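# Press the marked end of the ivory rocker switch

## Task

Push the marked end of the ivory rocker switch down so it stays latched down, with the switch still lying flat on the table. When finished, no part of the robot may be in contact with the switch. Any drink can, parts box or small stack bin must remain upright.

## Robot and tools

Robot: two arms, left_arm and right_arm, each with six joints and a two-finger gripper. Joint order, used in every row and in every per-arm list in results: waist, shoulder, elbow, wrist pitch, wrist yaw, wrist roll. Stated joint ranges in rad: waist -2.618 to 3.054, shoulder 0.000 to 3.142, elbow 0.000 to 3.142, wrist pitch -1.571 to 1.571, wrist yaw -1.571 to 1.571, wrist roll -2.094 to 2.094. The true ends may differ by up to 0.059 rad either way.

Frame: all hand positions (metres) and quaternions (w,x,y,z) are in the scene frame. Its origin sits at table-top height, halfway between the two nominal arm bases; +x points out over the table, +z up, and left_arm is on the +y side (arm names do not match image left/right). Printed hand positions may be a few cm off, more when reaching far. The gripper's fingers point along its own +z and spread along its y; end_effector_position is between the pads, roughly 1 cm short of the fingertips.

Row format (shared by execute_actions and move): one flat list of 14 numbers, each in [-1, 1], covering both arms even if one stays still: left_arm's six joint values then its opening, then right_arm's six joint values then its opening. Joint values are offsets, not poses: they are added to the arm's Joint targets as they stood when the action (or move) began, scaled so 1.0 equals 2.224 rad for waist, shoulder and elbow, and 8.485 rad for the three wrist joints. Sending 0 for an arm's joints re-commands its current targets. The opening value is absolute: +1 fully open, -1 closed; to leave a gripper unchanged resend its present command, since 0 means half-open.

execute_actions: actions is a list of actions; each action is a table of 1 to 15 rows, one row per 1/30 s control step, with the last row held until 15 steps have run. Every row in an action is measured from that action's starting targets, not from the previous row, so repeating an offset in a later action moves further. An action asking any joint to go more than 0.059 rad beyond its range is rejected for both arms; a malformed first action rejects the whole call. An empty actions list just reports state. cameras selects images (omitted/null/["all"] = all, [] = none).

move: target is one row or a list of up to 15 rows; every row is an offset from the same starting Joint targets. Joints travel together toward the target, so the gripper traces a curve; it does not avoid obstacles. speed is the top rate in rad/s of the joint with the longest travel (0.01 to 12.57, default 0.5), one number or one per target. blend (rad) rounds corners in a list. opening_speed sets how fast openings change (per second on the -1..1 scale, at least 0.2). blocking=false returns after about 0.5 s while the move continues. The result adds a move: line: done, off_target (resting more than 0.035 rad from target), moving, held, or fault, plus limits=held if steps were withheld. Done does not prove contact or its absence.

wait: seconds from 0 to 10; arms hold their last command, a running move continues. stop: brakes a running move (needs some room). zoom_image: camera is cam_head_left or cam_head_right, region [x0, y0, x1, y1] in image pixels from the top-left, at most 504 by 504. finished_scene: scene is the current scene number; it ends the scene irreversibly, so call it only when the switch is down, flat, and untouched.

Results: Joint positions and Joint velocities give per arm the six joints (rad, rad/s) then finger-pad gap (m, 0.094 when fully open). Joint targets is the base for your next offsets. Tool commands shows present gripper commands. grip_measured is the opening on the command scale. Joint torques follow joint order, include gravity and friction, and joints 1 to 3 wrap sign beyond ±28 N m. Calls with actions also list joint positions at some steps. "joint sent to its limit" means a joint was driven to its end; "joint command not followed" means the clearance check altered that arm's targets. "within noise" marks an arm at rest. Per step a joint target can lead its measured angle by at most 0.339 rad (big joints) or 2.2 rad (wrist), and targets that would carry the gripper more than 200 mm from its current spot are scaled back, so large motions take several actions.

Cameras: cam_head_left and cam_head_right, both 896x504, head-mounted looking down at the table; calibration is given and accurate to about a centimetre near image centre.

Cautions: approach the switch slowly and press only as far as needed, then lift clear so nothing touches it (a camera cable counts as touching). Fast contact counts as a hit; a target far beyond the contact point presses hard. Do not topple the can, box or bin, and let nothing leave the table. Never let the arms or grippers collide. Pushing against something or holding a stretched pose heats motors: MOTOR HOT appears at 75 °C, and at 90 °C an OVER-TEMPERATURE FAULT folds that arm away for good. To end a push, command targets back past the measured positions.

Each tool is called after ">>>" as name(argument=value, ...), one argument or row to a line, values as JSON.

## Session

>>> execute_actions(
  actions=[],
)

>>> zoom_image(
  camera="cam_head_left",
  region=[180, 220, 420, 460],
)

>>> zoom_image(
  camera="cam_head_right",
  region=[430, 210, 670, 450],
)

Scene clock: 0.00 s.
left_arm: end_effector_position=(+0.4364, +0.2538, +0.1116) grip_measured=+1.000 end_effector_quat_wxyz=(+0.579, +0.028, +0.810, -0.084) | right_arm: end_effector_position=(+0.3944, -0.2769, +0.0830) grip_measured=+1.000 end_effector_quat_wxyz=(+0.563, +0.034, +0.826, +0.021)
Joint positions: left_arm=[0.065 1.514 0.411 0.774 0.215 -0.036 0.094] | right_arm=[-0.117 1.567 0.353 0.835 -0.132 0.026 0.094]
Joint velocities: within noise
Joint torques (N m): no reading
Heat: left arm: 25 °C; right arm: 29 °C.
Joint targets: left_arm=[0.065 1.504 0.421 0.784 0.216 -0.036] | right_arm=[-0.117 1.560 0.360 0.835 -0.133 0.026]
Tool commands: left_gripper/opening=+1.0 right_gripper/opening=+1.0

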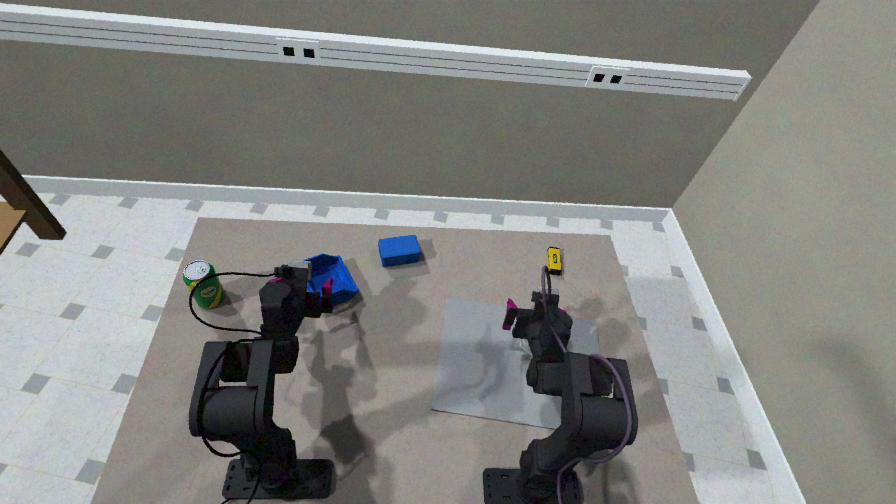

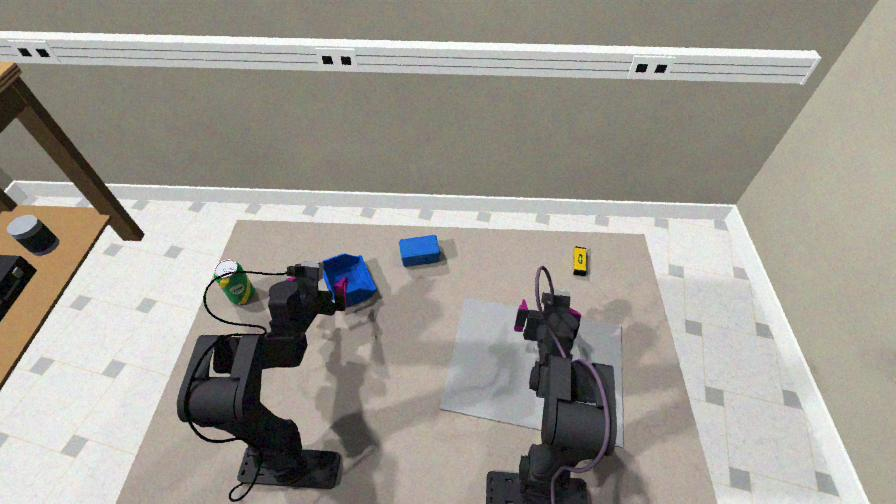

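Scaled by 2.100 from the camera's 896x504 image, which has a finer 1280x720 frame.

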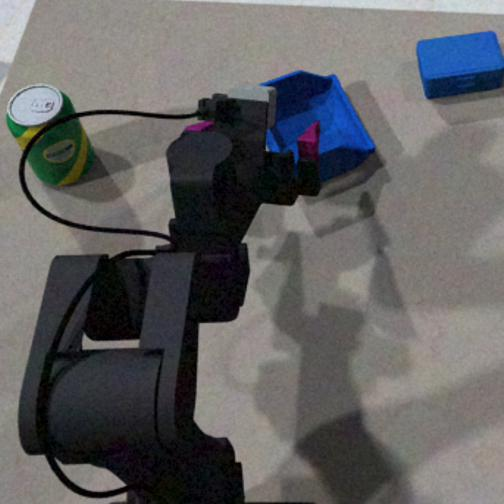

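Scaled by 2.100 from the camera's 896x504 image, which has a finer 1280x720 frame.

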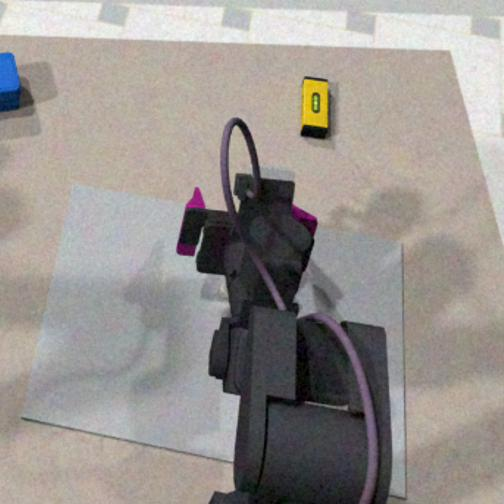

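>>> move(
  target=[0, 0, 0, 0, 0, 0, 1, -0.27, -0.135, 0, 0, 0.0157, -0.0031, -1],
  speed=1.5,
)

>>> zoom_image(
  camera="cam_head_left",
  region=[495, 310, 575, 390],
)

>>> zoom_image(
  camera="cam_head_right",
  region=[505, 310, 585, 390],
)

Scene clock: 2.33 s.
left_arm: end_effector_position=(+0.4364, +0.2538, +0.1116) grip_measured=+1.000 end_effector_quat_wxyz=(+0.579, +0.028, +0.810, -0.084) | right_arm: end_effector_position=(+0.2904, -0.5042, +0.1849) grip_measured=-0.997 end_effector_quat_wxyz=(+0.623, +0.270, +0.694, -0.240)
Joint positions: left_arm=[0.065 1.514 0.411 0.774 0.215 -0.036 0.094] | right_arm=[-0.714 1.279 0.353 0.818 -0.006 0.003 0]
Joint velocities: within noise
Joint torques (N m): left_arm=[-0.1 -5.26 7.28 2.25 0.07 0] | right_arm=[-0.32 -4.29 7.35 2.3 0.08 -0.05]
Heat: left arm: 25 °C; right arm: 29 °C.
Joint targets: left_arm=[0.065 1.504 0.421 0.784 0.216 -0.036] | right_arm=[-0.718 1.260 0.360 0.835 0.000 -0.001]
move: done

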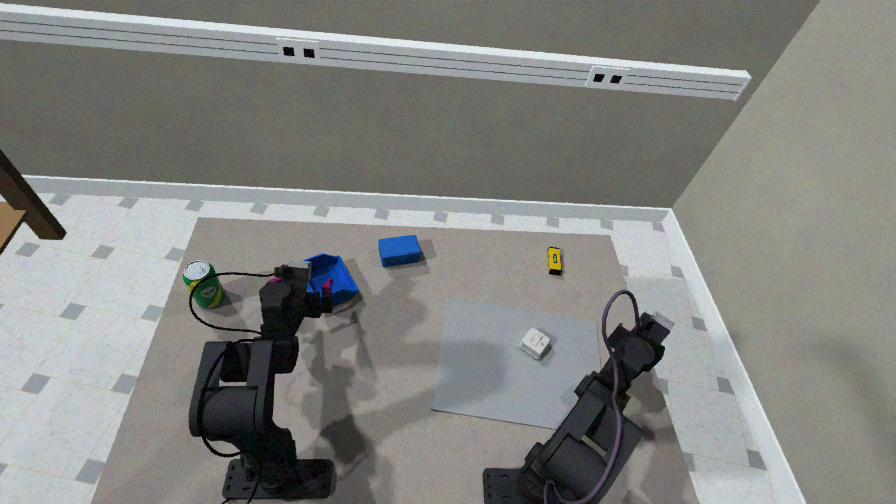

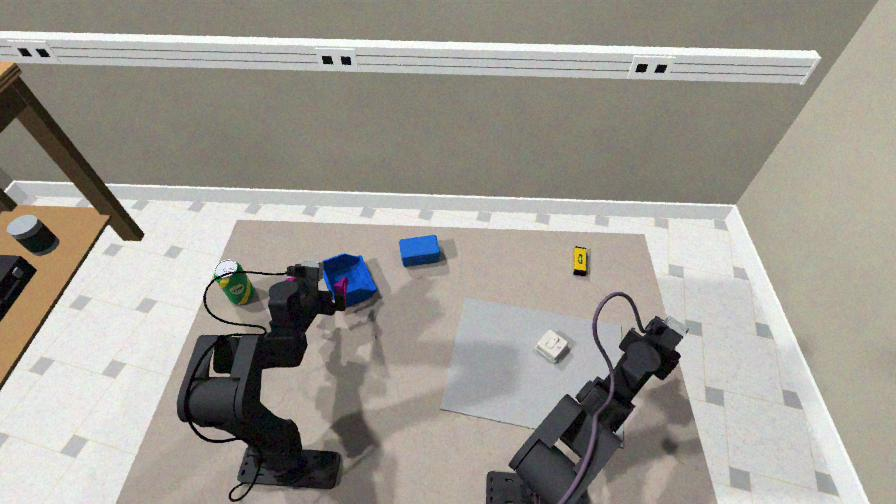

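Scaled by 6.300 from the camera's 896x504 image, which has a finer 1280x720 frame.

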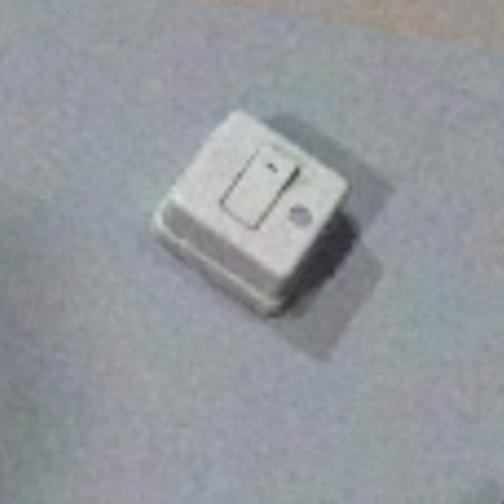

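Scaled by 6.300 from the camera's 896x504 image, which has a finer 1280x720 frame.

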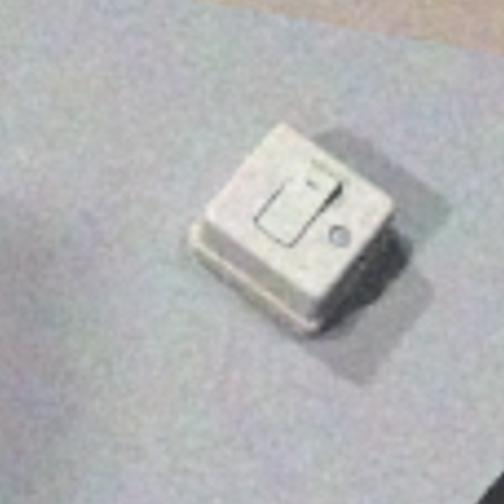

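>>> move(
  target=[
    [0, 0, 0, 0, 0, 0, 1, 0.2522, 0.2505, 0.4638, -0.2334, 0, 0, -1],
    [0, 0, 0, 0, 0, 0, 1, 0.2522, 0.2817, 0.3946, -0.2090, 0, 0, -1],
    [0, 0, 0, 0, 0, 0, 1, 0.2522, 0.2505, 0.4638, -0.2334, 0, 0, -1],
  ],
  speed=[2.0, 0.35, 1.0],
)

>>> zoom_image(
  camera="cam_head_left",
  region=[495, 300, 575, 380],
)

>>> zoom_image(
  camera="cam_head_right",
  region=[505, 300, 585, 380],
)

Scene clock: 8.53 s.
left_arm: end_effector_position=(+0.4364, +0.2538, +0.1116) grip_measured=+1.000 end_effector_quat_wxyz=(+0.579, +0.028, +0.810, -0.084) | right_arm: end_effector_position=(+0.3235, -0.3043, +0.0629) grip_measured=-0.997 end_effector_quat_wxyz=(-0.025, +0.096, +0.995, +0.002)
Joint positions: left_arm=[0.065 1.514 0.411 0.774 0.215 -0.036 0.094] | right_arm=[-0.16 1.848 1.362 -1.133 0.001 0.002 0]
Joint velocities: within noise
Joint torques (N m): left_arm=[-0.01 -5.3 7.23 2.25 0.08 -0.05] | right_arm=[0.24 -9.65 8.8 0.12 -0.01 -0.05]
Heat: left arm: 26 °C; right arm: 30 °C.
Joint targets: left_arm=[0.065 1.504 0.421 0.784 0.216 -0.036] | right_arm=[-0.157 1.817 1.391 -1.145 0.000 0.000]
move: done

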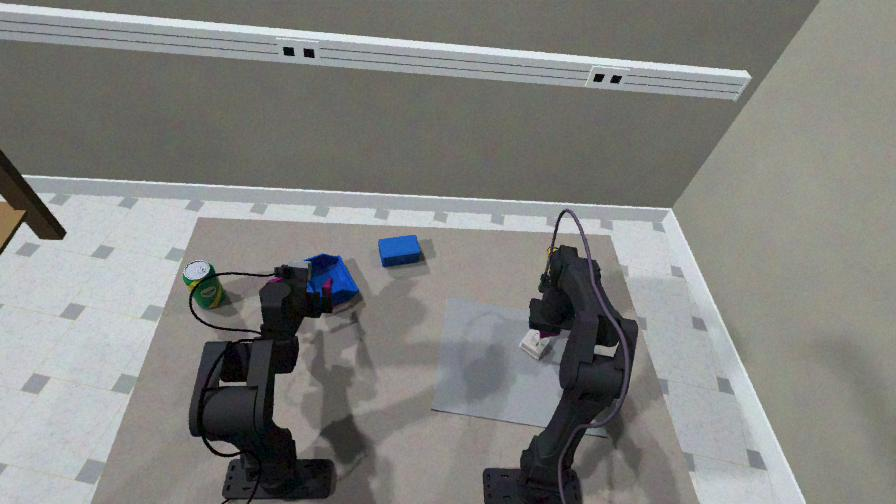

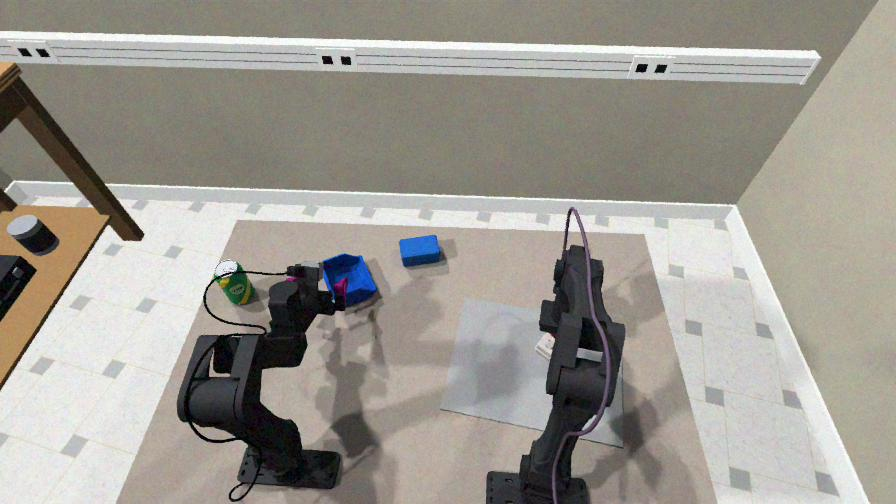

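Scaled by 6.300 from the camera's 896x504 image, which has a finer 1280x720 frame.

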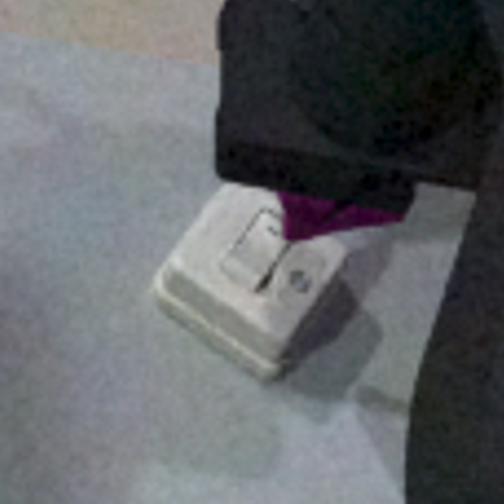

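Scaled by 6.300 from the camera's 896x504 image, which has a finer 1280x720 frame.

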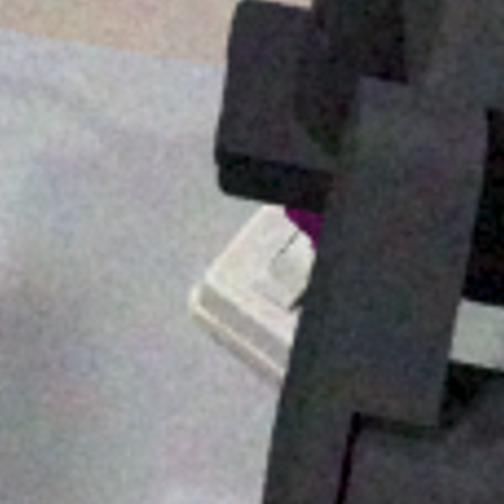

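>>> zoom_image(
  camera="cam_head_left",
  region=[520, 325, 555, 360],
)

Scaled by 14.400 from the camera's 896x504 image, which has a finer 1280x720 frame.

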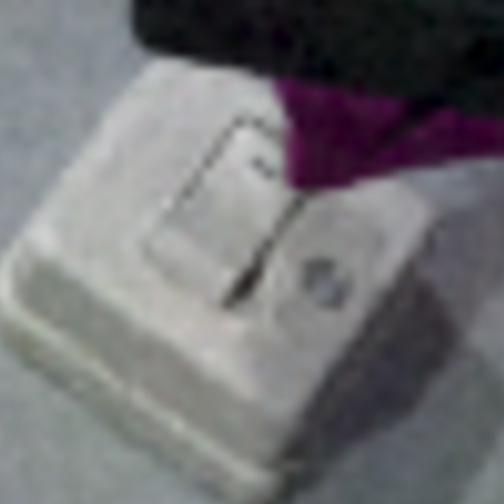

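>>> finished_scene(
  scene=2,
)

The scene is finished: the task was done.


## Next scene

The same job, from a new start.

>>> execute_actions(
  actions=[],
)

>>> zoom_image(
  camera="cam_head_left",
  region=[180, 220, 420, 460],
)

>>> zoom_image(
  camera="cam_head_right",
  region=[430, 210, 670, 450],
)

Scene clock: 0.00 s.
left_arm: end_effector_position=(+0.4252, +0.2846, +0.1121) grip_measured=+1.000 end_effector_quat_wxyz=(+0.604, -0.041, +0.796, +0.012) | right_arm: end_effector_position=(+0.4148, -0.2792, +0.1161) grip_measured=+1.000 end_effector_quat_wxyz=(+0.622, +0.064, +0.779, -0.053)
Joint positions: left_arm=[0.015 1.501 0.327 0.9 -0.072 -0.052 0.094] | right_arm=[-0.001 1.617 0.385 1.006 0.133 0.026 0.094]
Joint velocities: within noise
Joint torques (N m): no reading
Heat: left arm: 24 °C; right arm: 27 °C.
Joint targets: left_arm=[0.015 1.492 0.336 0.909 -0.072 -0.052] | right_arm=[-0.001 1.609 0.393 1.009 0.134 0.026]
Tool commands: left_gripper/opening=+1.0 right_gripper/opening=+1.0

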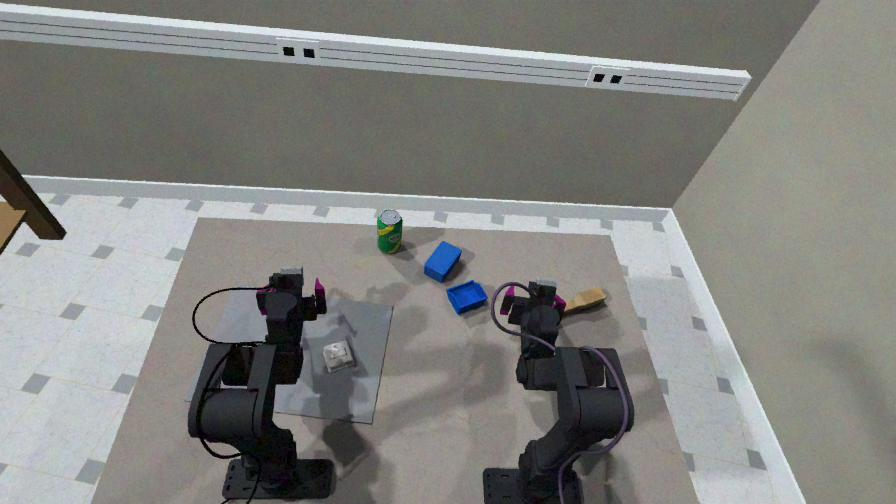

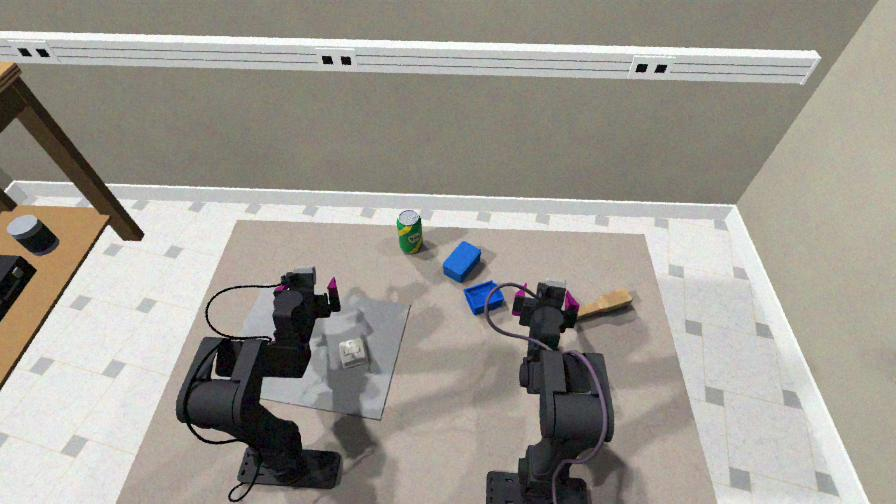

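Scaled by 2.100 from the camera's 896x504 image, which has a finer 1280x720 frame.

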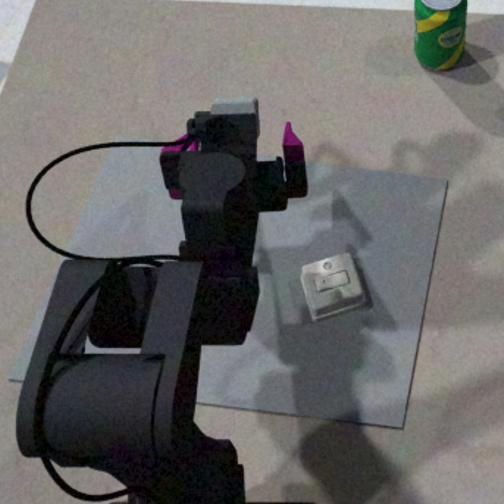

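Scaled by 2.100 from the camera's 896x504 image, which has a finer 1280x720 frame.

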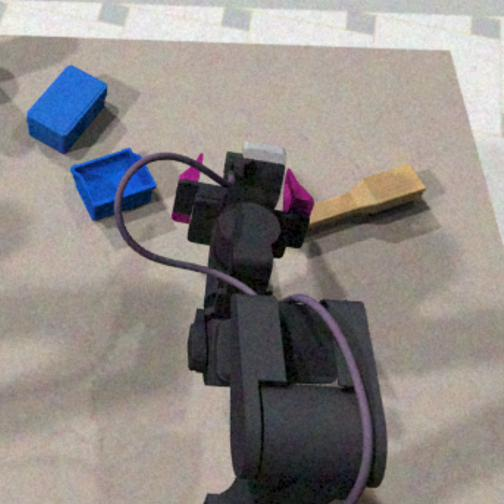

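Switch visible in both cameras. Zooming for the marked end.

>>> zoom_image(
  camera="cam_head_left",
  region=[310, 325, 370, 385],
)

>>> zoom_image(
  camera="cam_head_right",
  region=[320, 325, 380, 385],
)

Scaled by 8.400 from the camera's 896x504 image, which has a finer 1280x720 frame.

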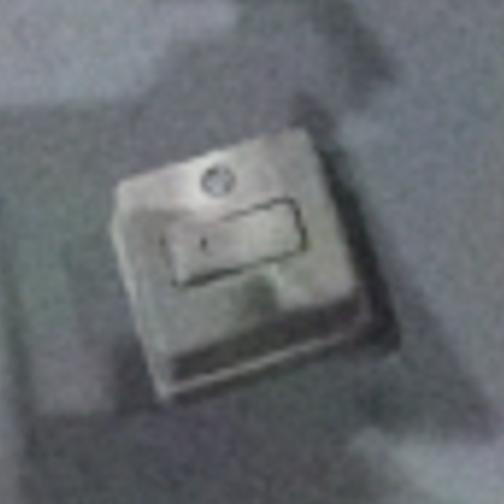

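Scaled by 8.400 from the camera's 896x504 image, which has a finer 1280x720 frame.

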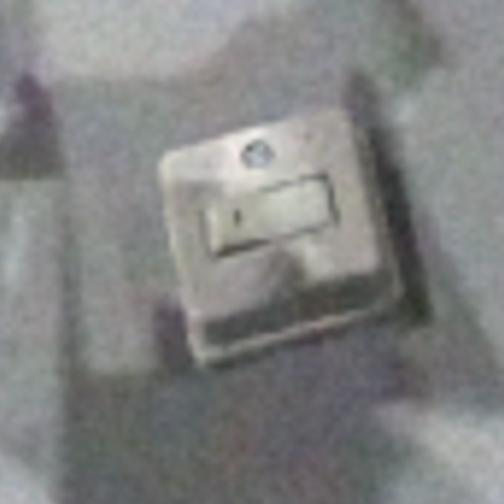

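>>> move(
  target=[
    [-0.0681, -0.1214, 0, 0, 0.0085, 0.0061, -1, 0, 0, 0, 0, 0, 0, 1],
    [-0.1362, 0.0374, 0.3510, -0.2382, 0.0085, 0.0061, -1, 0, 0, 0, 0, 0, 0, 1],
    [-0.1362, 0.0709, 0.2870, -0.2135, 0.0085, 0.0061, -1, 0, 0, 0, 0, 0, 0, 1],
    [-0.1362, 0.0374, 0.3510, -0.2382, 0.0085, 0.0061, -1, 0, 0, 0, 0, 0, 0, 1],
  ],
  speed=[1.2, 2.0, 0.35, 1.0],
  blend=[0.1, 0, 0, 0],
)

>>> zoom_image(
  camera="cam_head_left",
  region=[320, 325, 365, 370],
)

>>> zoom_image(
  camera="cam_head_right",
  region=[330, 325, 375, 370],
)

Scene clock: 11.67 s.
left_arm: end_effector_position=(+0.2860, +0.1968, +0.0684) grip_measured=-0.995 end_effector_quat_wxyz=(-0.018, +0.143, +0.989, +0.007) | right_arm: end_effector_position=(+0.4145, -0.2793, +0.1151) grip_measured=+1.000 end_effector_quat_wxyz=(+0.620, +0.064, +0.780, -0.054)
Joint positions: left_arm=[-0.282 1.602 1.097 -1.104 -0.008 -0.012 0] | right_arm=[-0.001 1.617 0.385 1.002 0.134 0.026 0.094]
Joint velocities: within noise
Joint torques (N m): left_arm=[-0.51 -7.92 8.27 0.38 0.11 0.09] | right_arm=[-0.01 -5.31 5.97 2.15 0.02 -0.02]
Heat: left arm: 25 °C; right arm: 30 °C.
Joint targets: left_arm=[-0.288 1.575 1.117 -1.112 0.000 -0.001] | right_arm=[-0.001 1.609 0.393 1.009 0.134 0.026]
move: done

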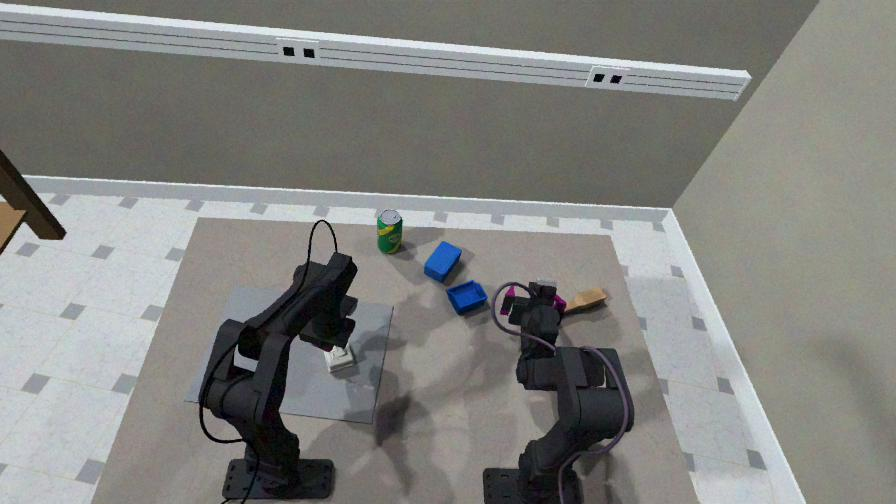

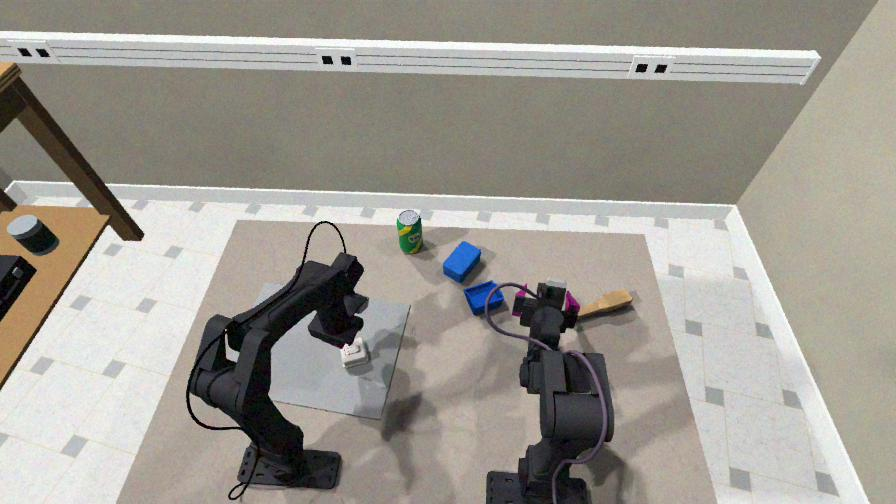

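Scaled by 11.200 from the camera's 896x504 image, which has a finer 1280x720 frame.

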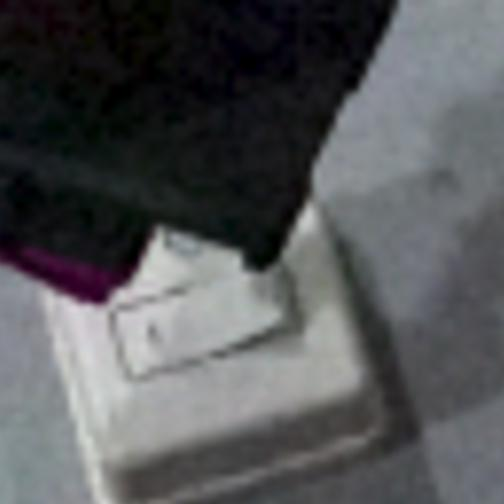

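Scaled by 11.200 from the camera's 896x504 image, which has a finer 1280x720 frame.

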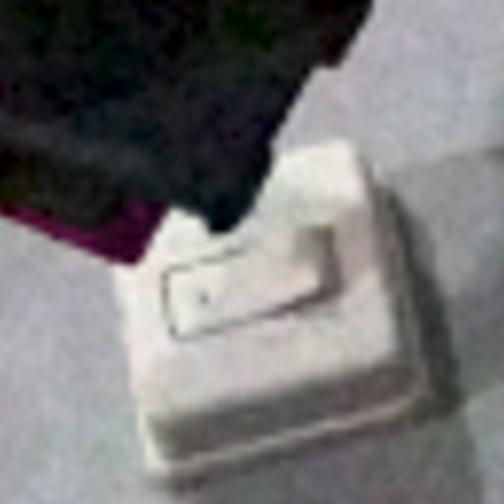

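The marked end is down and the unmarked end is up. The gripper is clear of the switch.

>>> finished_scene(
  scene=3,
)

The scene is finished: the task was done.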